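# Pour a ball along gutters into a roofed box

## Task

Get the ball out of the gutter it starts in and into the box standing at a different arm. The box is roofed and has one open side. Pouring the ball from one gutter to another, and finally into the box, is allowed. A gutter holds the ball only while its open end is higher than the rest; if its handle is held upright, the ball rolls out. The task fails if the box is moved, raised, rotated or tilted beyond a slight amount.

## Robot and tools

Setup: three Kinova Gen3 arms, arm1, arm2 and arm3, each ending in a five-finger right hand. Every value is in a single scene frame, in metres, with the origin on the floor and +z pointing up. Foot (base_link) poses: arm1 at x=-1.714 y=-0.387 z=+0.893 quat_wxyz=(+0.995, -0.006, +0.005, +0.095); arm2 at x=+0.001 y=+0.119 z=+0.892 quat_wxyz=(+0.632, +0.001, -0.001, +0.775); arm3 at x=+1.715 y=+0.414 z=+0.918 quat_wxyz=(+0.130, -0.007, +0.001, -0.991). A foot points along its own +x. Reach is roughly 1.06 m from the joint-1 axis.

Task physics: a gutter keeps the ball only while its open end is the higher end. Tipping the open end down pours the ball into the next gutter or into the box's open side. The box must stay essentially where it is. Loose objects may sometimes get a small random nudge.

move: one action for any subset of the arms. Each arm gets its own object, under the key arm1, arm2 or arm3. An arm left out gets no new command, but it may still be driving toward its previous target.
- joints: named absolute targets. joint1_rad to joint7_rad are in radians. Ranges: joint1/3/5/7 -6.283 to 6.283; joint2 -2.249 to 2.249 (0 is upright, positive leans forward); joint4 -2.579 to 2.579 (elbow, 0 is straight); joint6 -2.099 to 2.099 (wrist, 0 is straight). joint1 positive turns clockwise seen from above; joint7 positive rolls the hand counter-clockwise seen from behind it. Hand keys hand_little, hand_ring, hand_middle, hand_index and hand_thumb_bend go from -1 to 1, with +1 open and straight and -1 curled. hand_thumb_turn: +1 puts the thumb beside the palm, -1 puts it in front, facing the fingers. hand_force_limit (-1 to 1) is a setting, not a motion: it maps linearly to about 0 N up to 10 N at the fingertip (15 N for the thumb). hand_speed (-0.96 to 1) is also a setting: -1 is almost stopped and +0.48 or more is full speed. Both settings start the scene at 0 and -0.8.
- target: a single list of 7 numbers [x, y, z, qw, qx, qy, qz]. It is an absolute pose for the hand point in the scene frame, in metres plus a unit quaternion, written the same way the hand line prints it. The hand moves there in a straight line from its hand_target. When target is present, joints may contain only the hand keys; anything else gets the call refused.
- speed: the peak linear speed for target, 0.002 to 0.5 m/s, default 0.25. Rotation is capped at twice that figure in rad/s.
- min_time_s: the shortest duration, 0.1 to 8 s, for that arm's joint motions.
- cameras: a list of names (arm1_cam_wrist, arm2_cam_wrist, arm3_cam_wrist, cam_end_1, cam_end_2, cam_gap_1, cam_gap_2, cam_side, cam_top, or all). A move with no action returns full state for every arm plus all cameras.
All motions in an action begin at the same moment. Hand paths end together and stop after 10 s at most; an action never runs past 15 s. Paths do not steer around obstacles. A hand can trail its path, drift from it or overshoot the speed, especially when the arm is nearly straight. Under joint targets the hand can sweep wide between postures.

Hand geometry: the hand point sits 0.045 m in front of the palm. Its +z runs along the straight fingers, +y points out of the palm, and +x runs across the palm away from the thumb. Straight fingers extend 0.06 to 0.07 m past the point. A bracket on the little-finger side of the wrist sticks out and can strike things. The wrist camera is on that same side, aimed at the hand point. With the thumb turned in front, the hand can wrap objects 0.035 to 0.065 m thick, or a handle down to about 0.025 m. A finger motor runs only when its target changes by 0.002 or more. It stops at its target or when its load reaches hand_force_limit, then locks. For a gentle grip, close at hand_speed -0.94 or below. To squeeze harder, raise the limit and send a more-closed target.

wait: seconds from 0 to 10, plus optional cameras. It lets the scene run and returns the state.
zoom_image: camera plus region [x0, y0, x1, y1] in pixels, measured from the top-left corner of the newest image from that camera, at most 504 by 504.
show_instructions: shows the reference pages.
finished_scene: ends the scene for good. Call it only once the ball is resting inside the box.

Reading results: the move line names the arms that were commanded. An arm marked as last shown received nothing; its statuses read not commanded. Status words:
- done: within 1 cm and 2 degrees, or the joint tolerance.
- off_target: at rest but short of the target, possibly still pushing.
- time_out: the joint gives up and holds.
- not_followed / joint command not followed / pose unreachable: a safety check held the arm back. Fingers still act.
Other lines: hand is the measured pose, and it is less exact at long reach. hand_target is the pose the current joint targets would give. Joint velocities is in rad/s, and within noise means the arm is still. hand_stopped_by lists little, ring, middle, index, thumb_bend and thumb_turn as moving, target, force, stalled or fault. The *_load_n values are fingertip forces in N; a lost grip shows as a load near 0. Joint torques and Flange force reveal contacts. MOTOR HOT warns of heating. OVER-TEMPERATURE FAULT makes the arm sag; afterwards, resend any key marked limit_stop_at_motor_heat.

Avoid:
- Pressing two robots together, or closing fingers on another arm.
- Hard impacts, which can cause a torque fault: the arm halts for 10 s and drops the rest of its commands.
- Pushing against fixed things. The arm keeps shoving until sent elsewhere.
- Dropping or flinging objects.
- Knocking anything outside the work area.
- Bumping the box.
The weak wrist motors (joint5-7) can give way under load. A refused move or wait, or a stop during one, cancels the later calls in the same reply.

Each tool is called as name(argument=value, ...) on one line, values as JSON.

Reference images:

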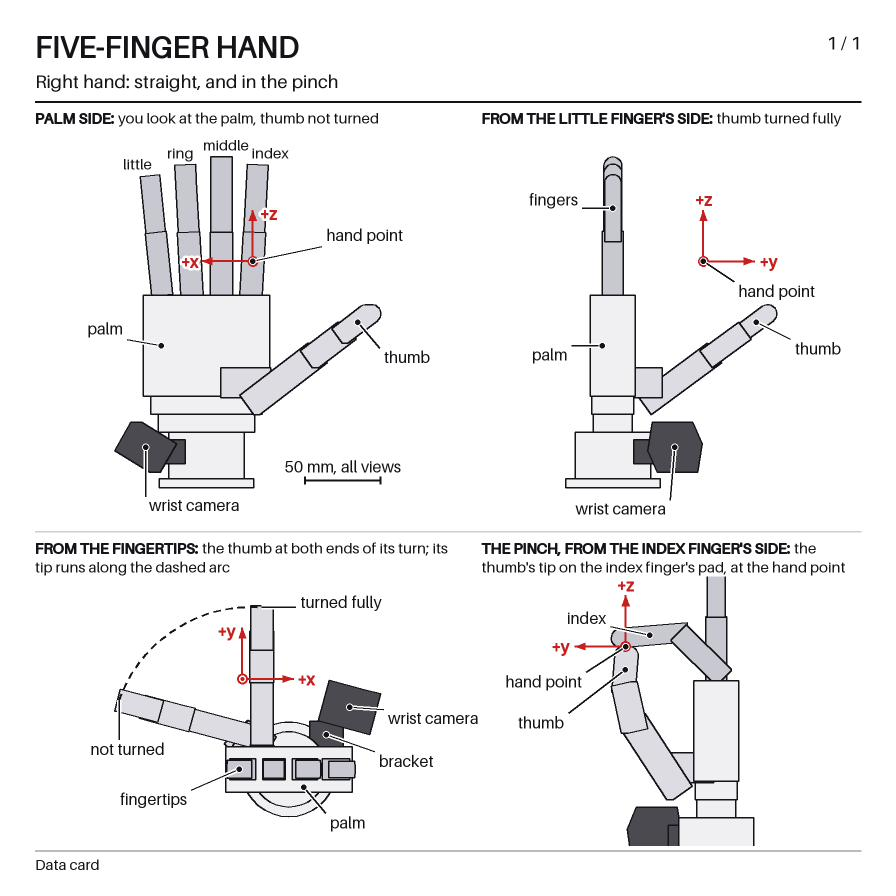

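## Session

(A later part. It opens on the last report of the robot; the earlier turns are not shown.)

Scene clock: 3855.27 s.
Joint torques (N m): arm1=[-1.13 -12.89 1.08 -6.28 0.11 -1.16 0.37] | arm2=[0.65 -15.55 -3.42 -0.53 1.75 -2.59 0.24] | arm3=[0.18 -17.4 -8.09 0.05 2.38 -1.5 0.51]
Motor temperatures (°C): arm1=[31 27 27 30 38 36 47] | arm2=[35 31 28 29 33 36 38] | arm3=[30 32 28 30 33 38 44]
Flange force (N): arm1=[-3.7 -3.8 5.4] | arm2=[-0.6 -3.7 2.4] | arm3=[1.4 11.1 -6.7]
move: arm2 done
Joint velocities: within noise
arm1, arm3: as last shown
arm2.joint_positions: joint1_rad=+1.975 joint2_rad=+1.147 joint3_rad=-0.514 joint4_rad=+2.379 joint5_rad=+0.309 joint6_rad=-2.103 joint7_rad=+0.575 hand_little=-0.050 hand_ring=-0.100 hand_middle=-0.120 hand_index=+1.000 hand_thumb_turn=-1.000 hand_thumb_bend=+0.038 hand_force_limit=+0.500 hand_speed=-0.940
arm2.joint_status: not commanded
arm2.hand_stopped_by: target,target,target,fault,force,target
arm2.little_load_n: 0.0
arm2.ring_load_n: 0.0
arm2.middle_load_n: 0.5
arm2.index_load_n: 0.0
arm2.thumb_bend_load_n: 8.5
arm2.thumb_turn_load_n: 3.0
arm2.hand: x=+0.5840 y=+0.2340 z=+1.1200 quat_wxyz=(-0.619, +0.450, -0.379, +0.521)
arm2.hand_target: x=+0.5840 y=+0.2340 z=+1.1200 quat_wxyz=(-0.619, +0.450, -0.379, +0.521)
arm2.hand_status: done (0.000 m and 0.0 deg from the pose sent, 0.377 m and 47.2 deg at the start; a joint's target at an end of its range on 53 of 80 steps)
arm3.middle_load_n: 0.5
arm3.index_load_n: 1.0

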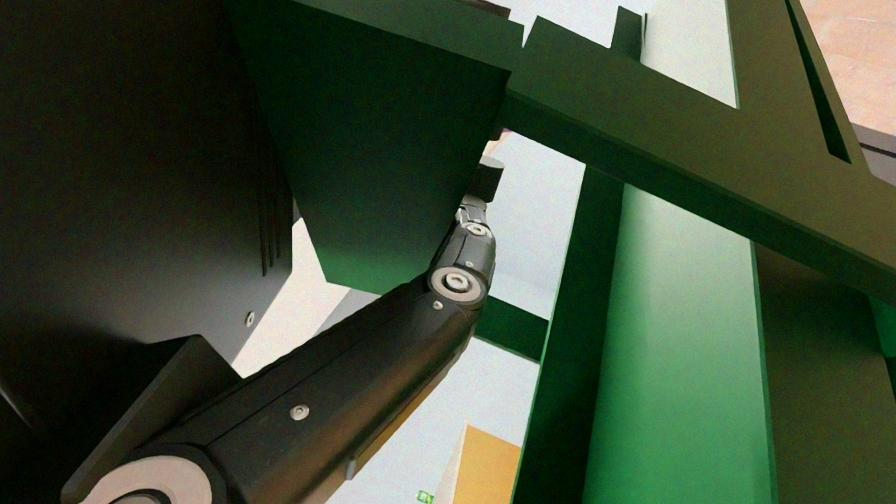

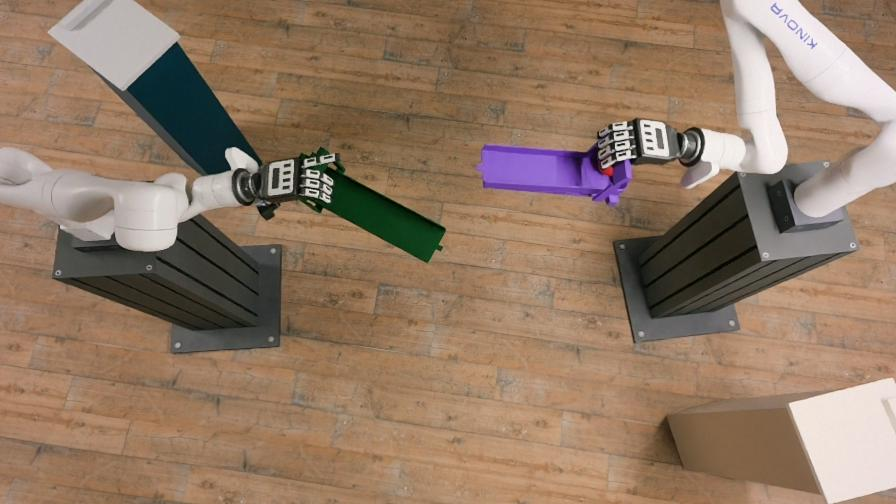

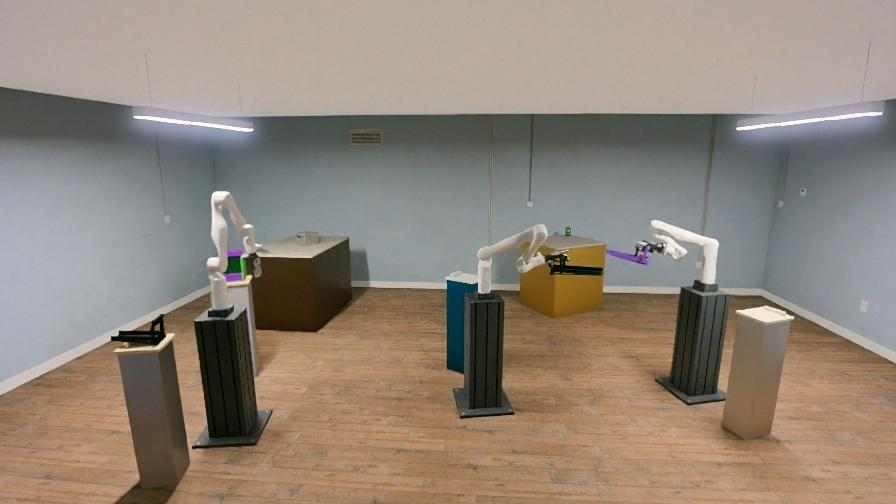

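move(arm2={"target": [0.4626, 0.5912, 1.12, 0.7758, -0.5636, 0.1669, -0.2298], "speed": 0.13})

move(arm2={"target": [0.1408, 0.7392, 1.12, 0.8031, -0.5834, -0.0716, 0.0986], "speed": 0.13})

move(arm2={"target": [-0.1498, 0.6199, 1.10, 0.6287, -0.4567, -0.3699, 0.5092], "speed": 0.13}, cameras=["arm2_cam_wrist", "cam_side", "cam_end_2", "cam_end_1", "cam_top"])

zoom_image(camera="cam_end_2", region=[430, 90, 550, 210])

zoom_image(camera="cam_end_1", region=[240, 110, 360, 230])

zoom_image(camera="cam_side", region=[410, 200, 530, 310])

Scene clock: 4001.40 s.
Joint torques (N m): arm1=[-1.09 -12.89 1.09 -6.29 0.14 -1.19 0.37] | arm2=[0.69 -17.09 -5.22 -2.7 1.45 -2.83 0.27] | arm3=[0.13 -17.46 -8.05 0.03 2.4 -1.48 0.51]
Motor temperatures (°C): arm1=[31 27 27 30 38 36 47] | arm2=[35 31 28 29 33 35 38] | arm3=[30 32 28 30 33 38 44]
Flange force (N): arm1=[-3.8 -3.7 5.3] | arm2=[-0.8 -3.3 0.9] | arm3=[1.3 11.0 -6.8]
move: arm2 done
Joint velocities: within noise
arm1.joint_positions: joint1_rad=-1.300 joint2_rad=+0.200 joint3_rad=+0.000 joint4_rad=+2.182 joint5_rad=+0.000 joint6_rad=+0.427 joint7_rad=-1.571 hand_little=+1.000 hand_ring=+1.000 hand_middle=+1.000 hand_index=+1.000 hand_thumb_turn=+1.000 hand_thumb_bend=+1.000 hand_force_limit=+0.000 hand_speed=-0.800
arm1.joint_status: not commanded
arm1.hand_stopped_by: target,target,target,target,target,target
arm1.little_load_n: 0.0
arm1.ring_load_n: 0.0
arm1.middle_load_n: 0.0
arm1.index_load_n: 0.0
arm1.thumb_bend_load_n: -0.5
arm1.thumb_turn_load_n: 0.0
arm1.hand: x=-1.7128 y=+0.0512 z=+1.0622 quat_wxyz=(-0.114, +0.669, -0.726, -0.111)
arm1.hand_target: x=-1.7128 y=+0.0512 z=+1.0622 quat_wxyz=(-0.114, +0.669, -0.726, -0.111)
arm1.hand_status: not commanded
arm2.joint_positions: joint1_rad=+1.572 joint2_rad=+1.116 joint3_rad=-0.546 joint4_rad=+2.098 joint5_rad=+0.610 joint6_rad=-1.622 joint7_rad=+0.419 hand_little=-0.050 hand_ring=-0.100 hand_middle=-0.120 hand_index=+1.000 hand_thumb_turn=-1.000 hand_thumb_bend=+0.038 hand_force_limit=+0.500 hand_speed=-0.940
arm2.joint_status: not commanded
arm2.hand_stopped_by: target,target,target,fault,force,target
arm2.little_load_n: 0.0
arm2.ring_load_n: 0.0
arm2.middle_load_n: 0.5
arm2.index_load_n: 0.0
arm2.thumb_bend_load_n: 8.5
arm2.thumb_turn_load_n: 3.0
arm2.hand: x=+0.4626 y=+0.5912 z=+1.1200 quat_wxyz=(-0.776, +0.564, -0.167, +0.230)
arm2.hand_target: x=+0.4626 y=+0.5912 z=+1.1200 quat_wxyz=(-0.776, +0.564, -0.167, +0.230)
arm2.hand_status: done (0.000 m and 0.0 deg from the pose sent, 0.377 m and 47.2 deg at the start)
arm3: as last shown
arm3.thumb_bend_load_n: 13.0
pictures: none

Scene clock: 4005.10 s.
Joint torques (N m): arm1=[-1.14 -12.98 1.07 -6.31 0.13 -1.18 0.38] | arm2=[0.68 -16.69 -6.48 -2.56 0.68 -3.05 0.26] | arm3=[0.1 -17.37 -8.11 0.03 2.39 -1.47 0.49]
Motor temperatures (°C): arm1=[31 27 27 30 38 36 47] | arm2=[35 31 28 29 33 35 38] | arm3=[30 32 28 30 33 38 44]
Flange force (N): arm1=[-3.8 -3.8 5.6] | arm2=[-0.6 -3.1 1.1] | arm3=[1.5 10.9 -6.8]
move: arm2 done
Joint velocities: within noise
arm1: as last shown
arm1.thumb_bend_load_n: 0.0
arm2.joint_positions: joint1_rad=+1.229 joint2_rad=+1.139 joint3_rad=-0.594 joint4_rad=+1.971 joint5_rad=+1.037 joint6_rad=-1.373 joint7_rad=+0.188 hand_little=-0.050 hand_ring=-0.100 hand_middle=-0.120 hand_index=+1.000 hand_thumb_turn=-1.000 hand_thumb_bend=+0.038 hand_force_limit=+0.500 hand_speed=-0.940
arm2.joint_status: not commanded
arm2.hand_stopped_by: target,target,target,fault,force,target
arm2.little_load_n: 0.0
arm2.ring_load_n: -0.5
arm2.middle_load_n: 0.5
arm2.index_load_n: -0.5
arm2.thumb_bend_load_n: 8.5
arm2.thumb_turn_load_n: 3.0
arm2.hand: x=+0.1408 y=+0.7392 z=+1.1200 quat_wxyz=(-0.803, +0.583, +0.072, -0.099)
arm2.hand_target: x=+0.1408 y=+0.7392 z=+1.1200 quat_wxyz=(-0.803, +0.583, +0.072, -0.099)
arm2.hand_status: done (0.000 m and 0.0 deg from the pose sent, 0.354 m and 47.0 deg at the start)
arm3.joint_positions: joint1_rad=+0.808 joint2_rad=+1.336 joint3_rad=-1.023 joint4_rad=+2.480 joint5_rad=+0.470 joint6_rad=-1.893 joint7_rad=+1.109 hand_little=+0.000 hand_ring=-0.060 hand_middle=-0.099 hand_index=-0.099 hand_thumb_turn=-1.000 hand_thumb_bend=+0.066 hand_force_limit=+0.400 hand_speed=-0.940
arm3.joint_status: not commanded
arm3.hand_stopped_by: target,target,target,target,force,target
arm3.little_load_n: -0.5
arm3.ring_load_n: 0.0
arm3.middle_load_n: 0.5
arm3.index_load_n: 1.0
arm3.thumb_bend_load_n: 13.0
arm3.thumb_turn_load_n: 1.0
arm3.hand: x=+1.1610 y=+0.3040 z=+1.1800 quat_wxyz=(+0.521, -0.379, -0.450, +0.619)
arm3.hand_target: x=+1.1610 y=+0.3040 z=+1.1800 quat_wxyz=(+0.521, -0.379, -0.450, +0.619)
arm3.hand_status: not commanded
pictures: none

Scene clock: 4009.93 s.
Joint torques (N m): arm1=[-1.13 -12.96 1.06 -6.29 0.17 -1.15 0.4] | arm2=[0.66 -17.51 -6.67 -2.25 -1.42 -2.76 0.21] | arm3=[0.12 -17.38 -8.1 0.04 2.39 -1.46 0.47]
Motor temperatures (°C): arm1=[31 27 27 30 38 36 47] | arm2=[35 31 28 29 33 35 38] | arm3=[30 32 28 30 33 38 44]
Flange force (N): arm1=[-3.8 -3.8 5.6] | arm2=[-1.2 -2.1 1.3] | arm3=[1.4 11.0 -6.9]
move: arm2 done
Joint velocities: within noise
arm1, arm3: as last shown
arm1.little_load_n: 0.5
arm2.joint_positions: joint1_rad=+0.853 joint2_rad=+1.226 joint3_rad=-0.556 joint4_rad=+1.618 joint5_rad=+1.849 joint6_rad=-1.466 joint7_rad=-0.466 hand_little=-0.050 hand_ring=-0.100 hand_middle=-0.120 hand_index=+1.000 hand_thumb_turn=-1.000 hand_thumb_bend=+0.038 hand_force_limit=+0.500 hand_speed=-0.940
arm2.joint_status: not commanded
arm2.hand_stopped_by: target,target,target,fault,force,target
arm2.little_load_n: 0.0
arm2.ring_load_n: 0.0
arm2.middle_load_n: 0.5
arm2.index_load_n: 0.0
arm2.thumb_bend_load_n: 8.5
arm2.thumb_turn_load_n: 3.0
arm2.hand: x=-0.1498 y=+0.6199 z=+1.1000 quat_wxyz=(-0.629, +0.457, +0.370, -0.509)
arm2.hand_target: x=-0.1498 y=+0.6199 z=+1.1000 quat_wxyz=(-0.629, +0.457, +0.370, -0.509)
arm2.hand_status: done (0.000 m and 0.0 deg from the pose sent, 0.315 m and 64.0 deg at the start)
arm3.little_load_n: 0.0
arm3.thumb_bend_load_n: 12.5
pictures: arm2_cam_wrist, cam_end_1, cam_end_2, cam_side, cam_top

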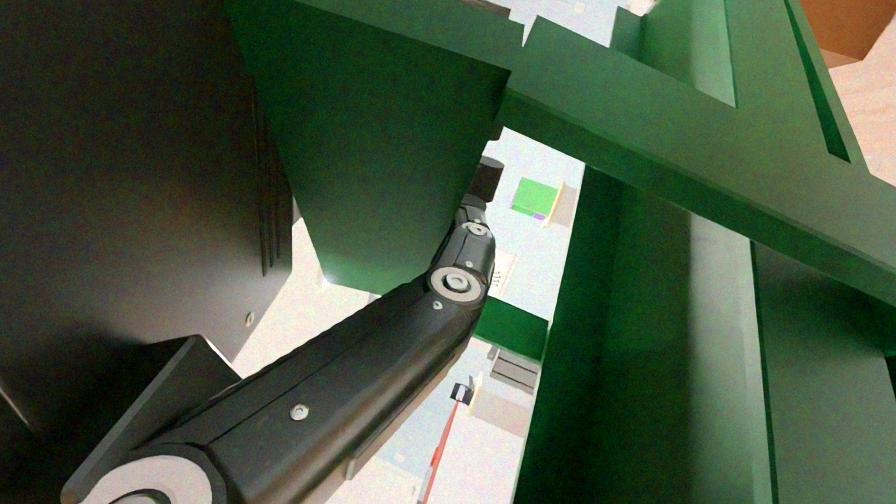

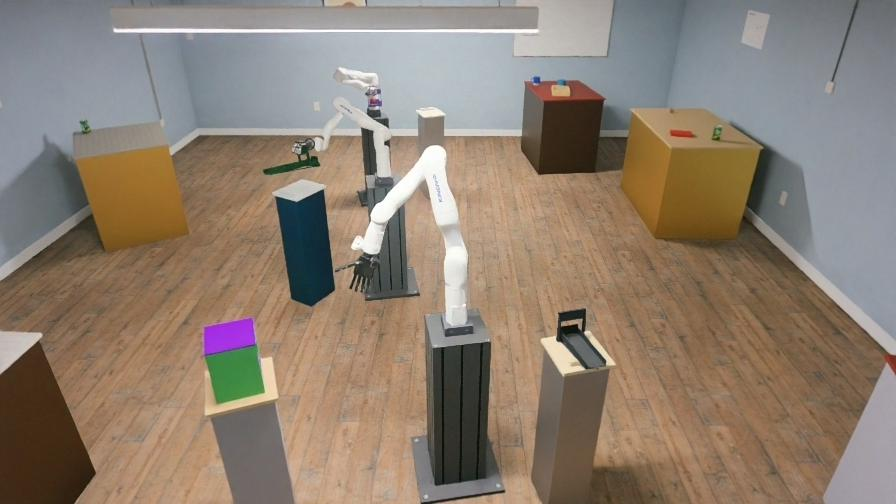

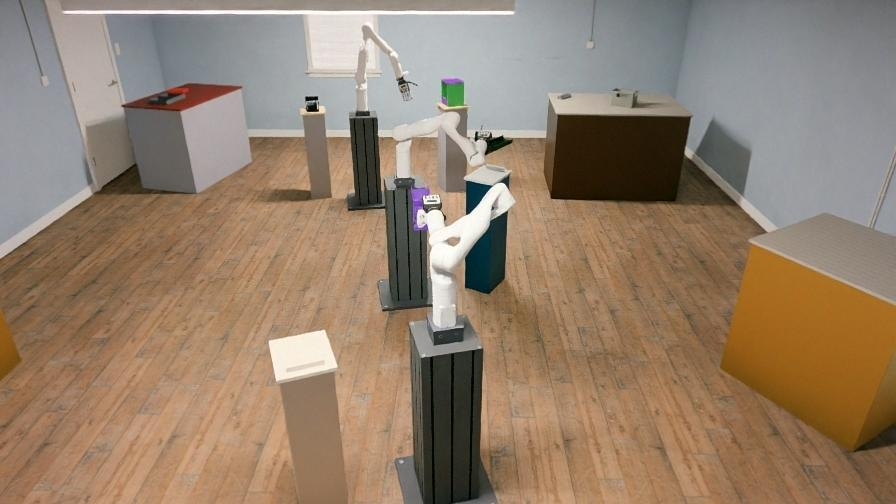

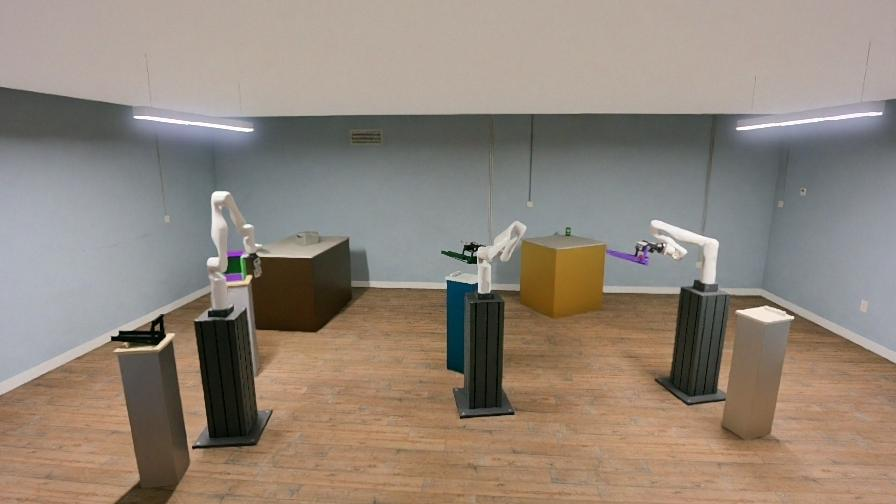

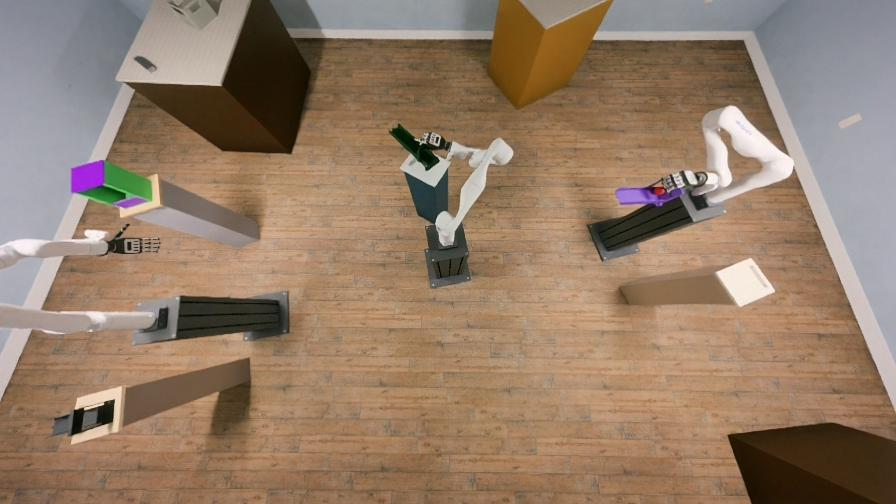

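Scaled by 4.200 from the camera's image (finer frame: 1280x720).

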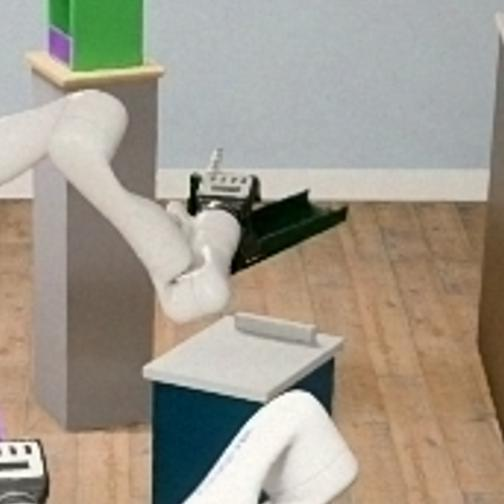

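Scaled by 4.200 from the camera's image (finer frame: 1280x720).

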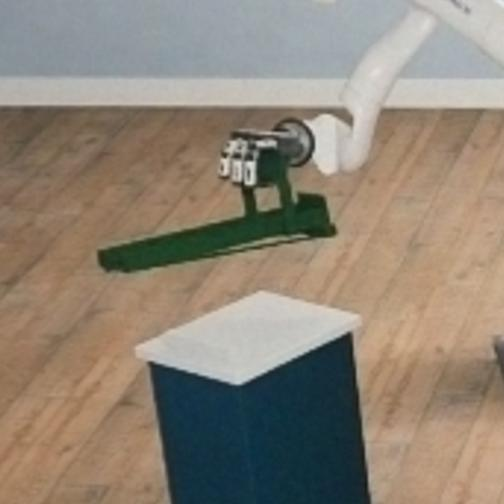

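Scaled by 4.200 from the camera's image (finer frame: 1280x720).

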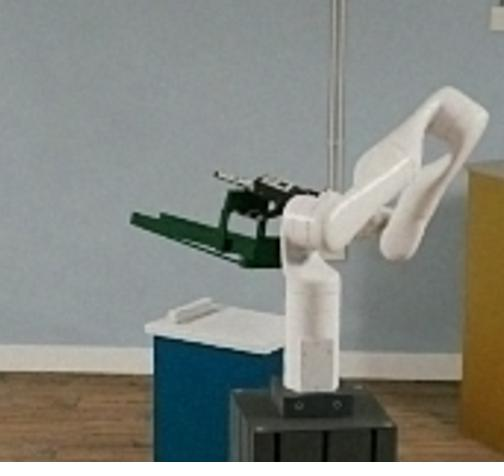

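move(cameras=["arm2_cam_wrist","cam_gap_2","cam_gap_1","cam_side","cam_top"])

Scene clock: 4063.30 s.
Joint torques (N m): arm1=[-1.14 -12.96 1.09 -6.3 0.14 -1.17 0.39] | arm2=[0.66 -17.55 -6.65 -2.27 -1.46 -2.74 0.25] | arm3=[0.09 -17.4 -8.09 0.05 2.41 -1.48 0.49]
Motor temperatures (°C): arm1=[31 27 27 30 38 36 47] | arm2=[35 31 28 29 33 35 38] | arm3=[30 32 28 30 33 38 44]
Flange force (N): arm1=[-3.8 -3.8 5.5] | arm2=[-1.1 -2.1 1.1] | arm3=[1.5 10.9 -6.7]
Joint velocities: within noise
arm1.joint_positions: joint1_rad=-1.300 joint2_rad=+0.200 joint3_rad=+0.000 joint4_rad=+2.182 joint5_rad=+0.000 joint6_rad=+0.427 joint7_rad=-1.571 hand_little=+1.000 hand_ring=+1.000 hand_middle=+1.000 hand_index=+1.000 hand_thumb_turn=+1.000 hand_thumb_bend=+1.000 hand_force_limit=+0.000 hand_speed=-0.800
arm1.joint_status: not commanded
arm1.hand_stopped_by: target,target,target,target,target,target
arm1.little_load_n: 0.0
arm1.ring_load_n: 0.0
arm1.middle_load_n: 0.0
arm1.index_load_n: 0.0
arm1.thumb_bend_load_n: 0.0
arm1.thumb_turn_load_n: 0.0
arm1.hand: x=-1.7128 y=+0.0512 z=+1.0622 quat_wxyz=(-0.114, +0.669, -0.726, -0.111) (m; scene frame)
arm1.hand_target: x=-1.7128 y=+0.0512 z=+1.0622 quat_wxyz=(-0.114, +0.669, -0.726, -0.111) (m; scene frame)
arm1.hand_status: not commanded
arm2.joint_positions: joint1_rad=+0.853 joint2_rad=+1.226 joint3_rad=-0.556 joint4_rad=+1.618 joint5_rad=+1.849 joint6_rad=-1.466 joint7_rad=-0.466 hand_little=-0.050 hand_ring=-0.100 hand_middle=-0.120 hand_index=+1.000 hand_thumb_turn=-1.000 hand_thumb_bend=+0.038 hand_force_limit=+0.500 hand_speed=-0.940
arm2.joint_status: not commanded
arm2.hand_stopped_by: target,target,target,fault,force,target
arm2.little_load_n: 0.0
arm2.ring_load_n: 0.0
arm2.middle_load_n: 0.5
arm2.index_load_n: 0.0
arm2.thumb_bend_load_n: 8.5
arm2.thumb_turn_load_n: 3.0
arm2.hand: x=-0.1498 y=+0.6199 z=+1.1000 quat_wxyz=(-0.629, +0.457, +0.370, -0.509) (m; scene frame)
arm2.hand_target: x=-0.1498 y=+0.6199 z=+1.1000 quat_wxyz=(-0.629, +0.457, +0.370, -0.509) (m; scene frame)
arm2.hand_status: done (0.000 m and 0.0 deg from the pose sent, 0.315 m and 64.0 deg at the start)
arm3.joint_positions: joint1_rad=+0.808 joint2_rad=+1.336 joint3_rad=-1.023 joint4_rad=+2.480 joint5_rad=+0.470 joint6_rad=-1.893 joint7_rad=+1.109 hand_little=+0.000 hand_ring=-0.060 hand_middle=-0.099 hand_index=-0.099 hand_thumb_turn=-1.000 hand_thumb_bend=+0.066 hand_force_limit=+0.400 hand_speed=-0.940
arm3.joint_status: not commanded
arm3.hand_stopped_by: target,target,target,target,force,target
arm3.little_load_n: 0.0
arm3.ring_load_n: 0.0
arm3.middle_load_n: 0.5
arm3.index_load_n: 1.0
arm3.thumb_bend_load_n: 12.5
arm3.thumb_turn_load_n: 1.0
arm3.hand: x=+1.1610 y=+0.3040 z=+1.1800 quat_wxyz=(+0.521, -0.379, -0.450, +0.619) (m; scene frame)
arm3.hand_target: x=+1.1610 y=+0.3040 z=+1.1800 quat_wxyz=(+0.521, -0.379, -0.450, +0.619) (m; scene frame)
arm3.hand_status: not commanded
pictures: arm2_cam_wrist, cam_gap_1, cam_gap_2, cam_side, cam_top

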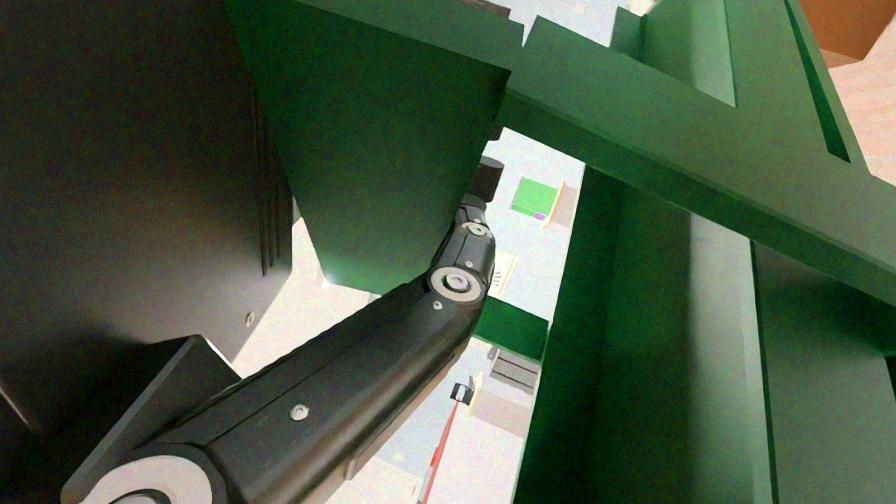

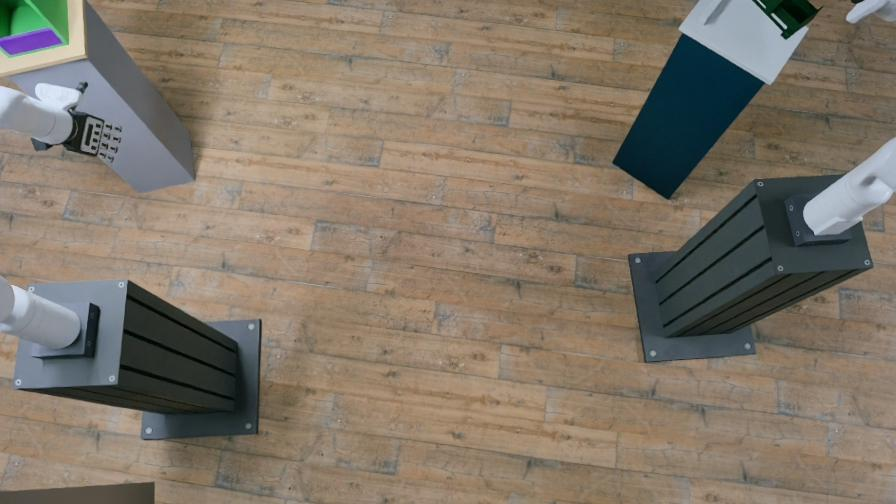

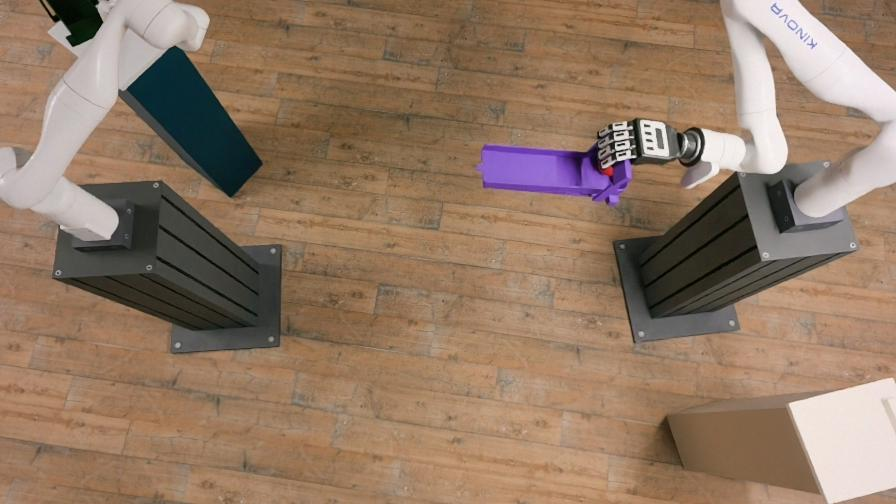

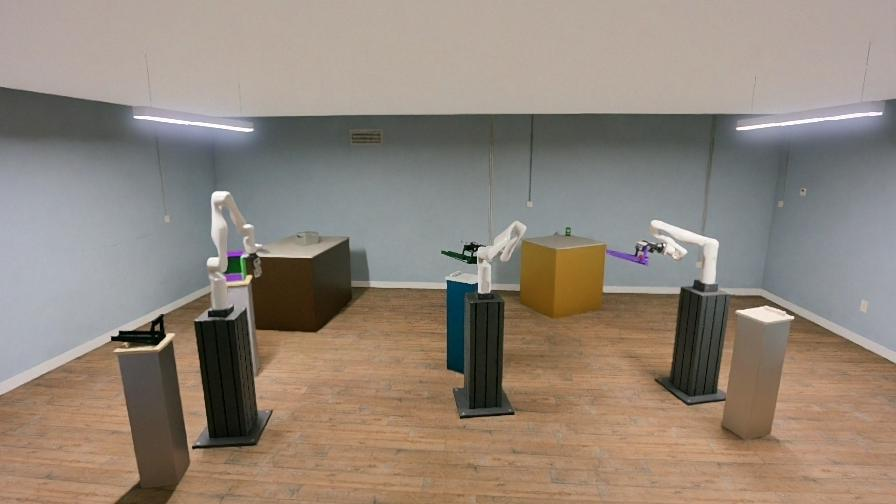

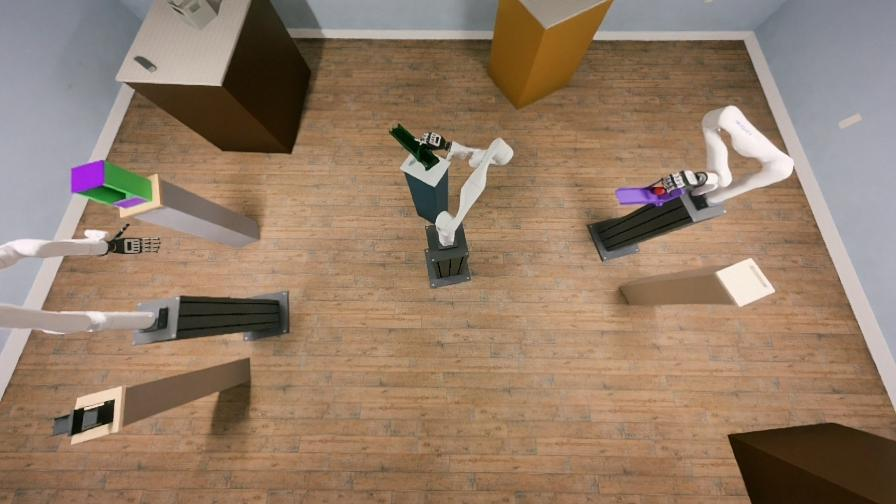

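move(cameras=["cam_end_1","cam_end_2","cam_gap_2","cam_side","cam_top","arm3_cam_wrist"])

zoom_image(camera="cam_gap_2", region=[460, 100, 720, 240])

zoom_image(camera="cam_side", region=[90, 290, 200, 370])

zoom_image(camera="cam_side", region=[420, 210, 540, 300])

Scene clock: 4091.03 s.
Joint torques (N m): arm1=[-1.11 -12.92 1.09 -6.3 0.17 -1.19 0.4] | arm2=[0.66 -17.47 -6.58 -2.19 -1.45 -2.74 0.25] | arm3=[0.17 -17.43 -8.08 0.04 2.4 -1.48 0.51]
Motor temperatures (°C): arm1=[31 27 27 30 38 36 47] | arm2=[34 31 28 29 33 35 38] | arm3=[30 32 28 30 33 38 44]
Flange force (N): arm1=[-3.8 -3.7 5.4] | arm2=[-0.9 -2.3 1.2] | arm3=[1.3 11.1 -6.8]
Joint velocities: within noise
arm1.joint_positions: joint1_rad=-1.300 joint2_rad=+0.200 joint3_rad=+0.000 joint4_rad=+2.182 joint5_rad=+0.000 joint6_rad=+0.427 joint7_rad=-1.571 hand_little=+1.000 hand_ring=+1.000 hand_middle=+1.000 hand_index=+1.000 hand_thumb_turn=+1.000 hand_thumb_bend=+1.000 hand_force_limit=+0.000 hand_speed=-0.800
arm1.joint_status: not commanded
arm1.hand_stopped_by: target,target,target,target,target,target
arm1.little_load_n: 0.0
arm1.ring_load_n: 0.0
arm1.middle_load_n: 0.0
arm1.index_load_n: 0.0
arm1.thumb_bend_load_n: 0.0
arm1.thumb_turn_load_n: 0.0
arm1.hand: x=-1.7128 y=+0.0512 z=+1.0622 quat_wxyz=(-0.114, +0.669, -0.726, -0.111) (m; scene frame)
arm1.hand_target: x=-1.7128 y=+0.0512 z=+1.0622 quat_wxyz=(-0.114, +0.669, -0.726, -0.111) (m; scene frame)
arm1.hand_status: not commanded
arm2.joint_positions: joint1_rad=+0.853 joint2_rad=+1.226 joint3_rad=-0.556 joint4_rad=+1.618 joint5_rad=+1.849 joint6_rad=-1.466 joint7_rad=-0.466 hand_little=-0.050 hand_ring=-0.100 hand_middle=-0.120 hand_index=+1.000 hand_thumb_turn=-1.000 hand_thumb_bend=+0.038 hand_force_limit=+0.500 hand_speed=-0.940
arm2.joint_status: not commanded
arm2.hand_stopped_by: target,target,target,fault,force,target
arm2.little_load_n: 0.0
arm2.ring_load_n: 0.0
arm2.middle_load_n: 0.5
arm2.index_load_n: 0.0
arm2.thumb_bend_load_n: 8.5
arm2.thumb_turn_load_n: 3.0
arm2.hand: x=-0.1498 y=+0.6199 z=+1.1000 quat_wxyz=(-0.629, +0.457, +0.370, -0.509) (m; scene frame)
arm2.hand_target: x=-0.1498 y=+0.6199 z=+1.1000 quat_wxyz=(-0.629, +0.457, +0.370, -0.509) (m; scene frame)
arm2.hand_status: done (0.000 m and 0.0 deg from the pose sent, 0.315 m and 64.0 deg at the start)
arm3.joint_positions: joint1_rad=+0.808 joint2_rad=+1.336 joint3_rad=-1.023 joint4_rad=+2.480 joint5_rad=+0.470 joint6_rad=-1.893 joint7_rad=+1.109 hand_little=+0.000 hand_ring=-0.060 hand_middle=-0.099 hand_index=-0.099 hand_thumb_turn=-1.000 hand_thumb_bend=+0.066 hand_force_limit=+0.400 hand_speed=-0.940
arm3.joint_status: not commanded
arm3.hand_stopped_by: target,target,target,target,force,target
arm3.little_load_n: 0.0
arm3.ring_load_n: 0.0
arm3.middle_load_n: 1.0
arm3.index_load_n: 1.0
arm3.thumb_bend_load_n: 12.5
arm3.thumb_turn_load_n: 0.5
arm3.hand: x=+1.1610 y=+0.3040 z=+1.1800 quat_wxyz=(+0.521, -0.379, -0.450, +0.619) (m; scene frame)
arm3.hand_target: x=+1.1610 y=+0.3040 z=+1.1800 quat_wxyz=(+0.521, -0.379, -0.450, +0.619) (m; scene frame)
arm3.hand_status: not commanded
pictures: arm3_cam_wrist, cam_end_1, cam_end_2, cam_gap_2, cam_side, cam_top

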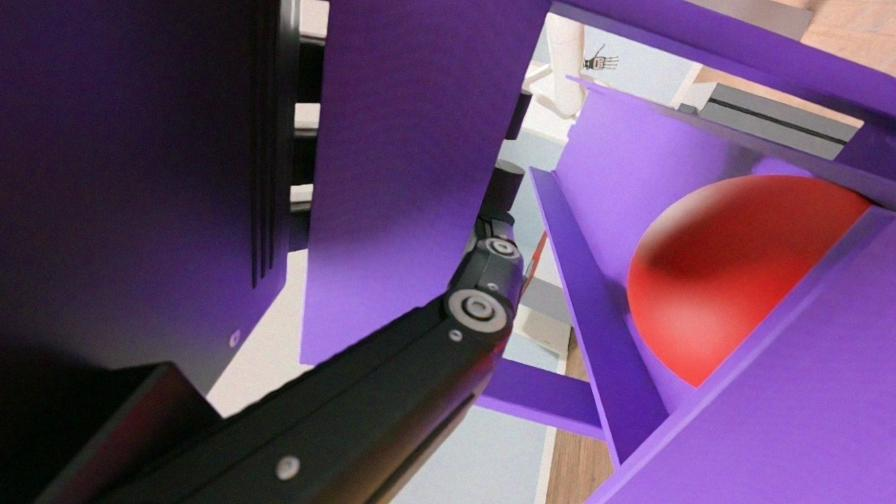

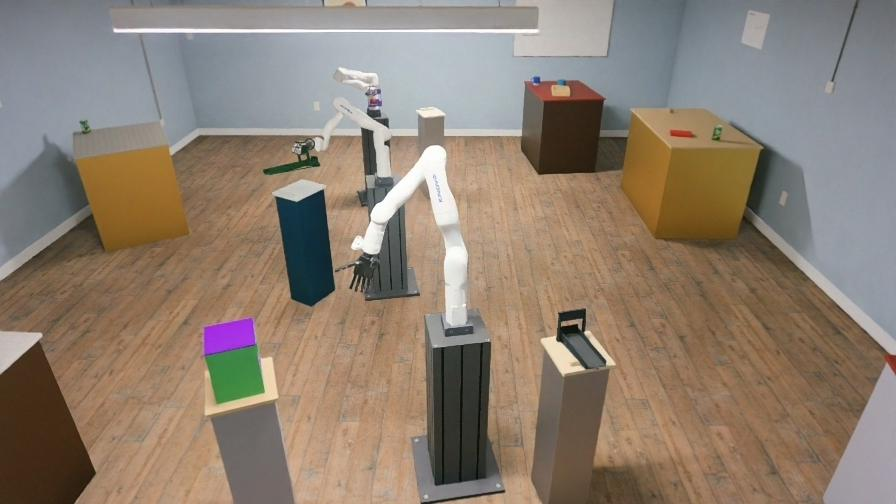

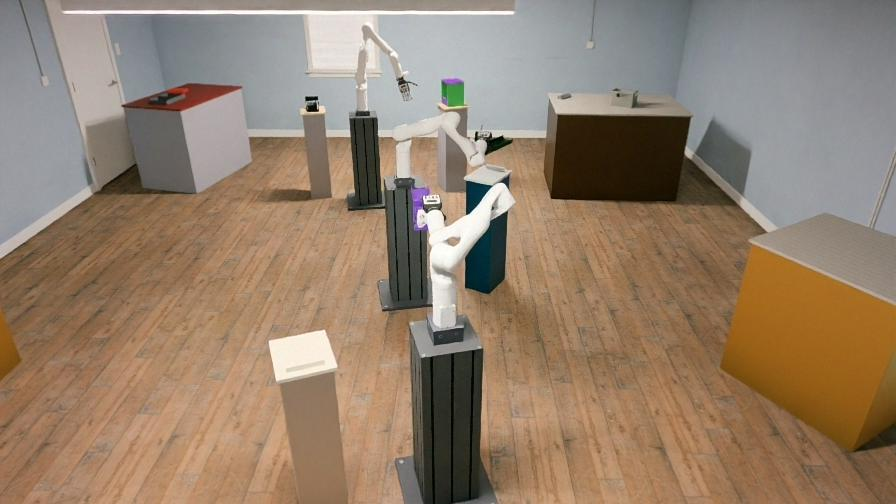

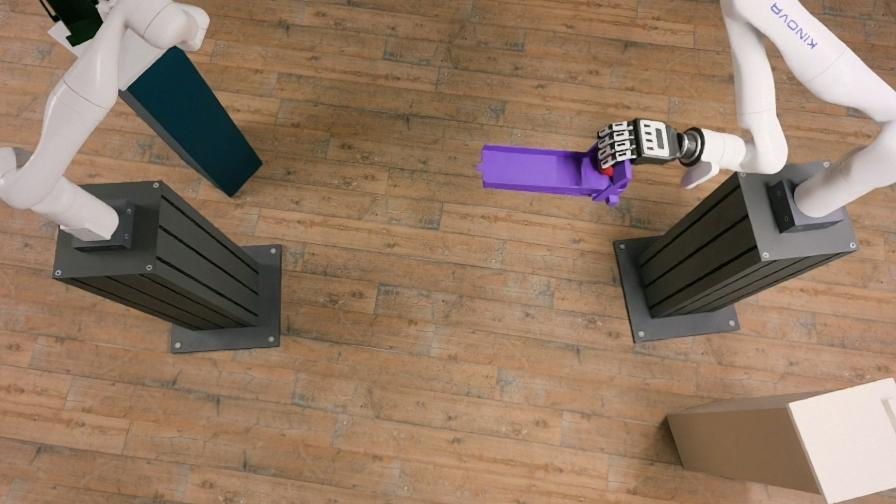

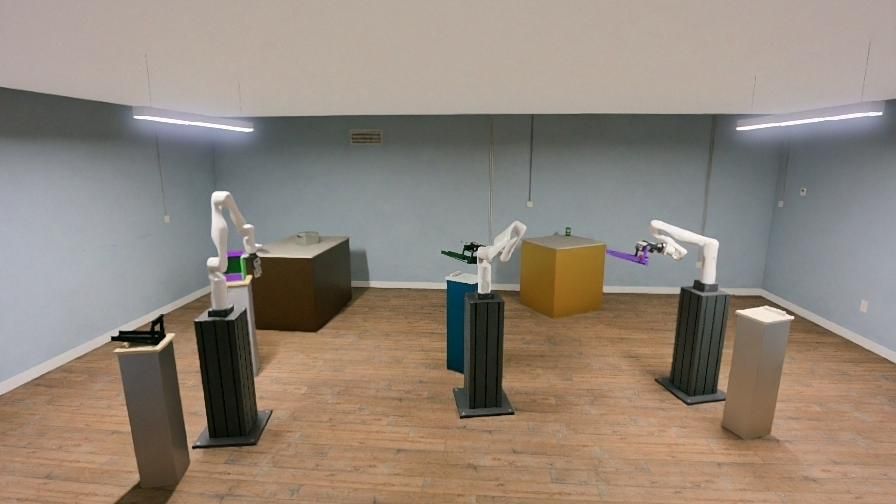

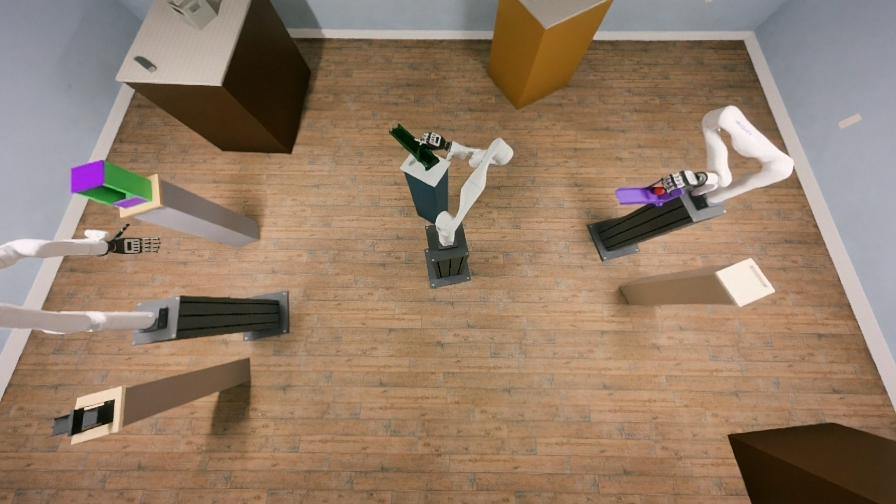

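Scaled by 1.938 from the camera's image (finer frame: 1280x720).

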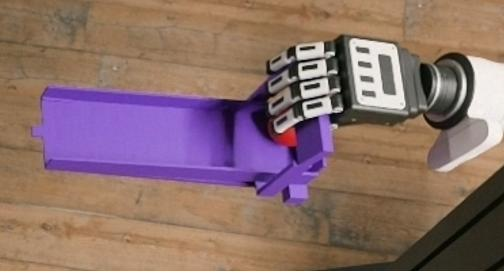

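Scaled by 4.582 from the camera's image (finer frame: 1280x720).

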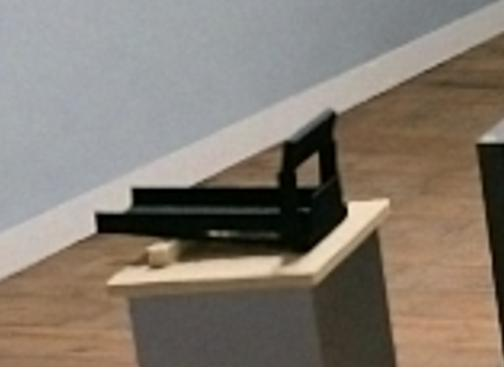

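Scaled by 4.200 from the camera's image (finer frame: 1280x720).

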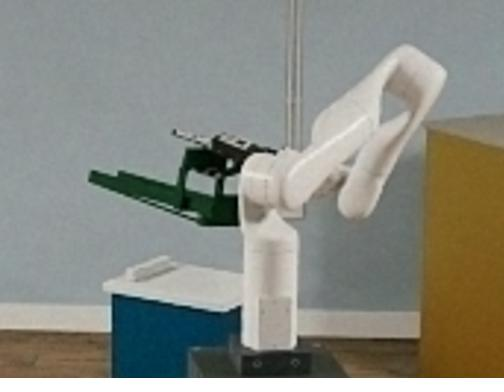

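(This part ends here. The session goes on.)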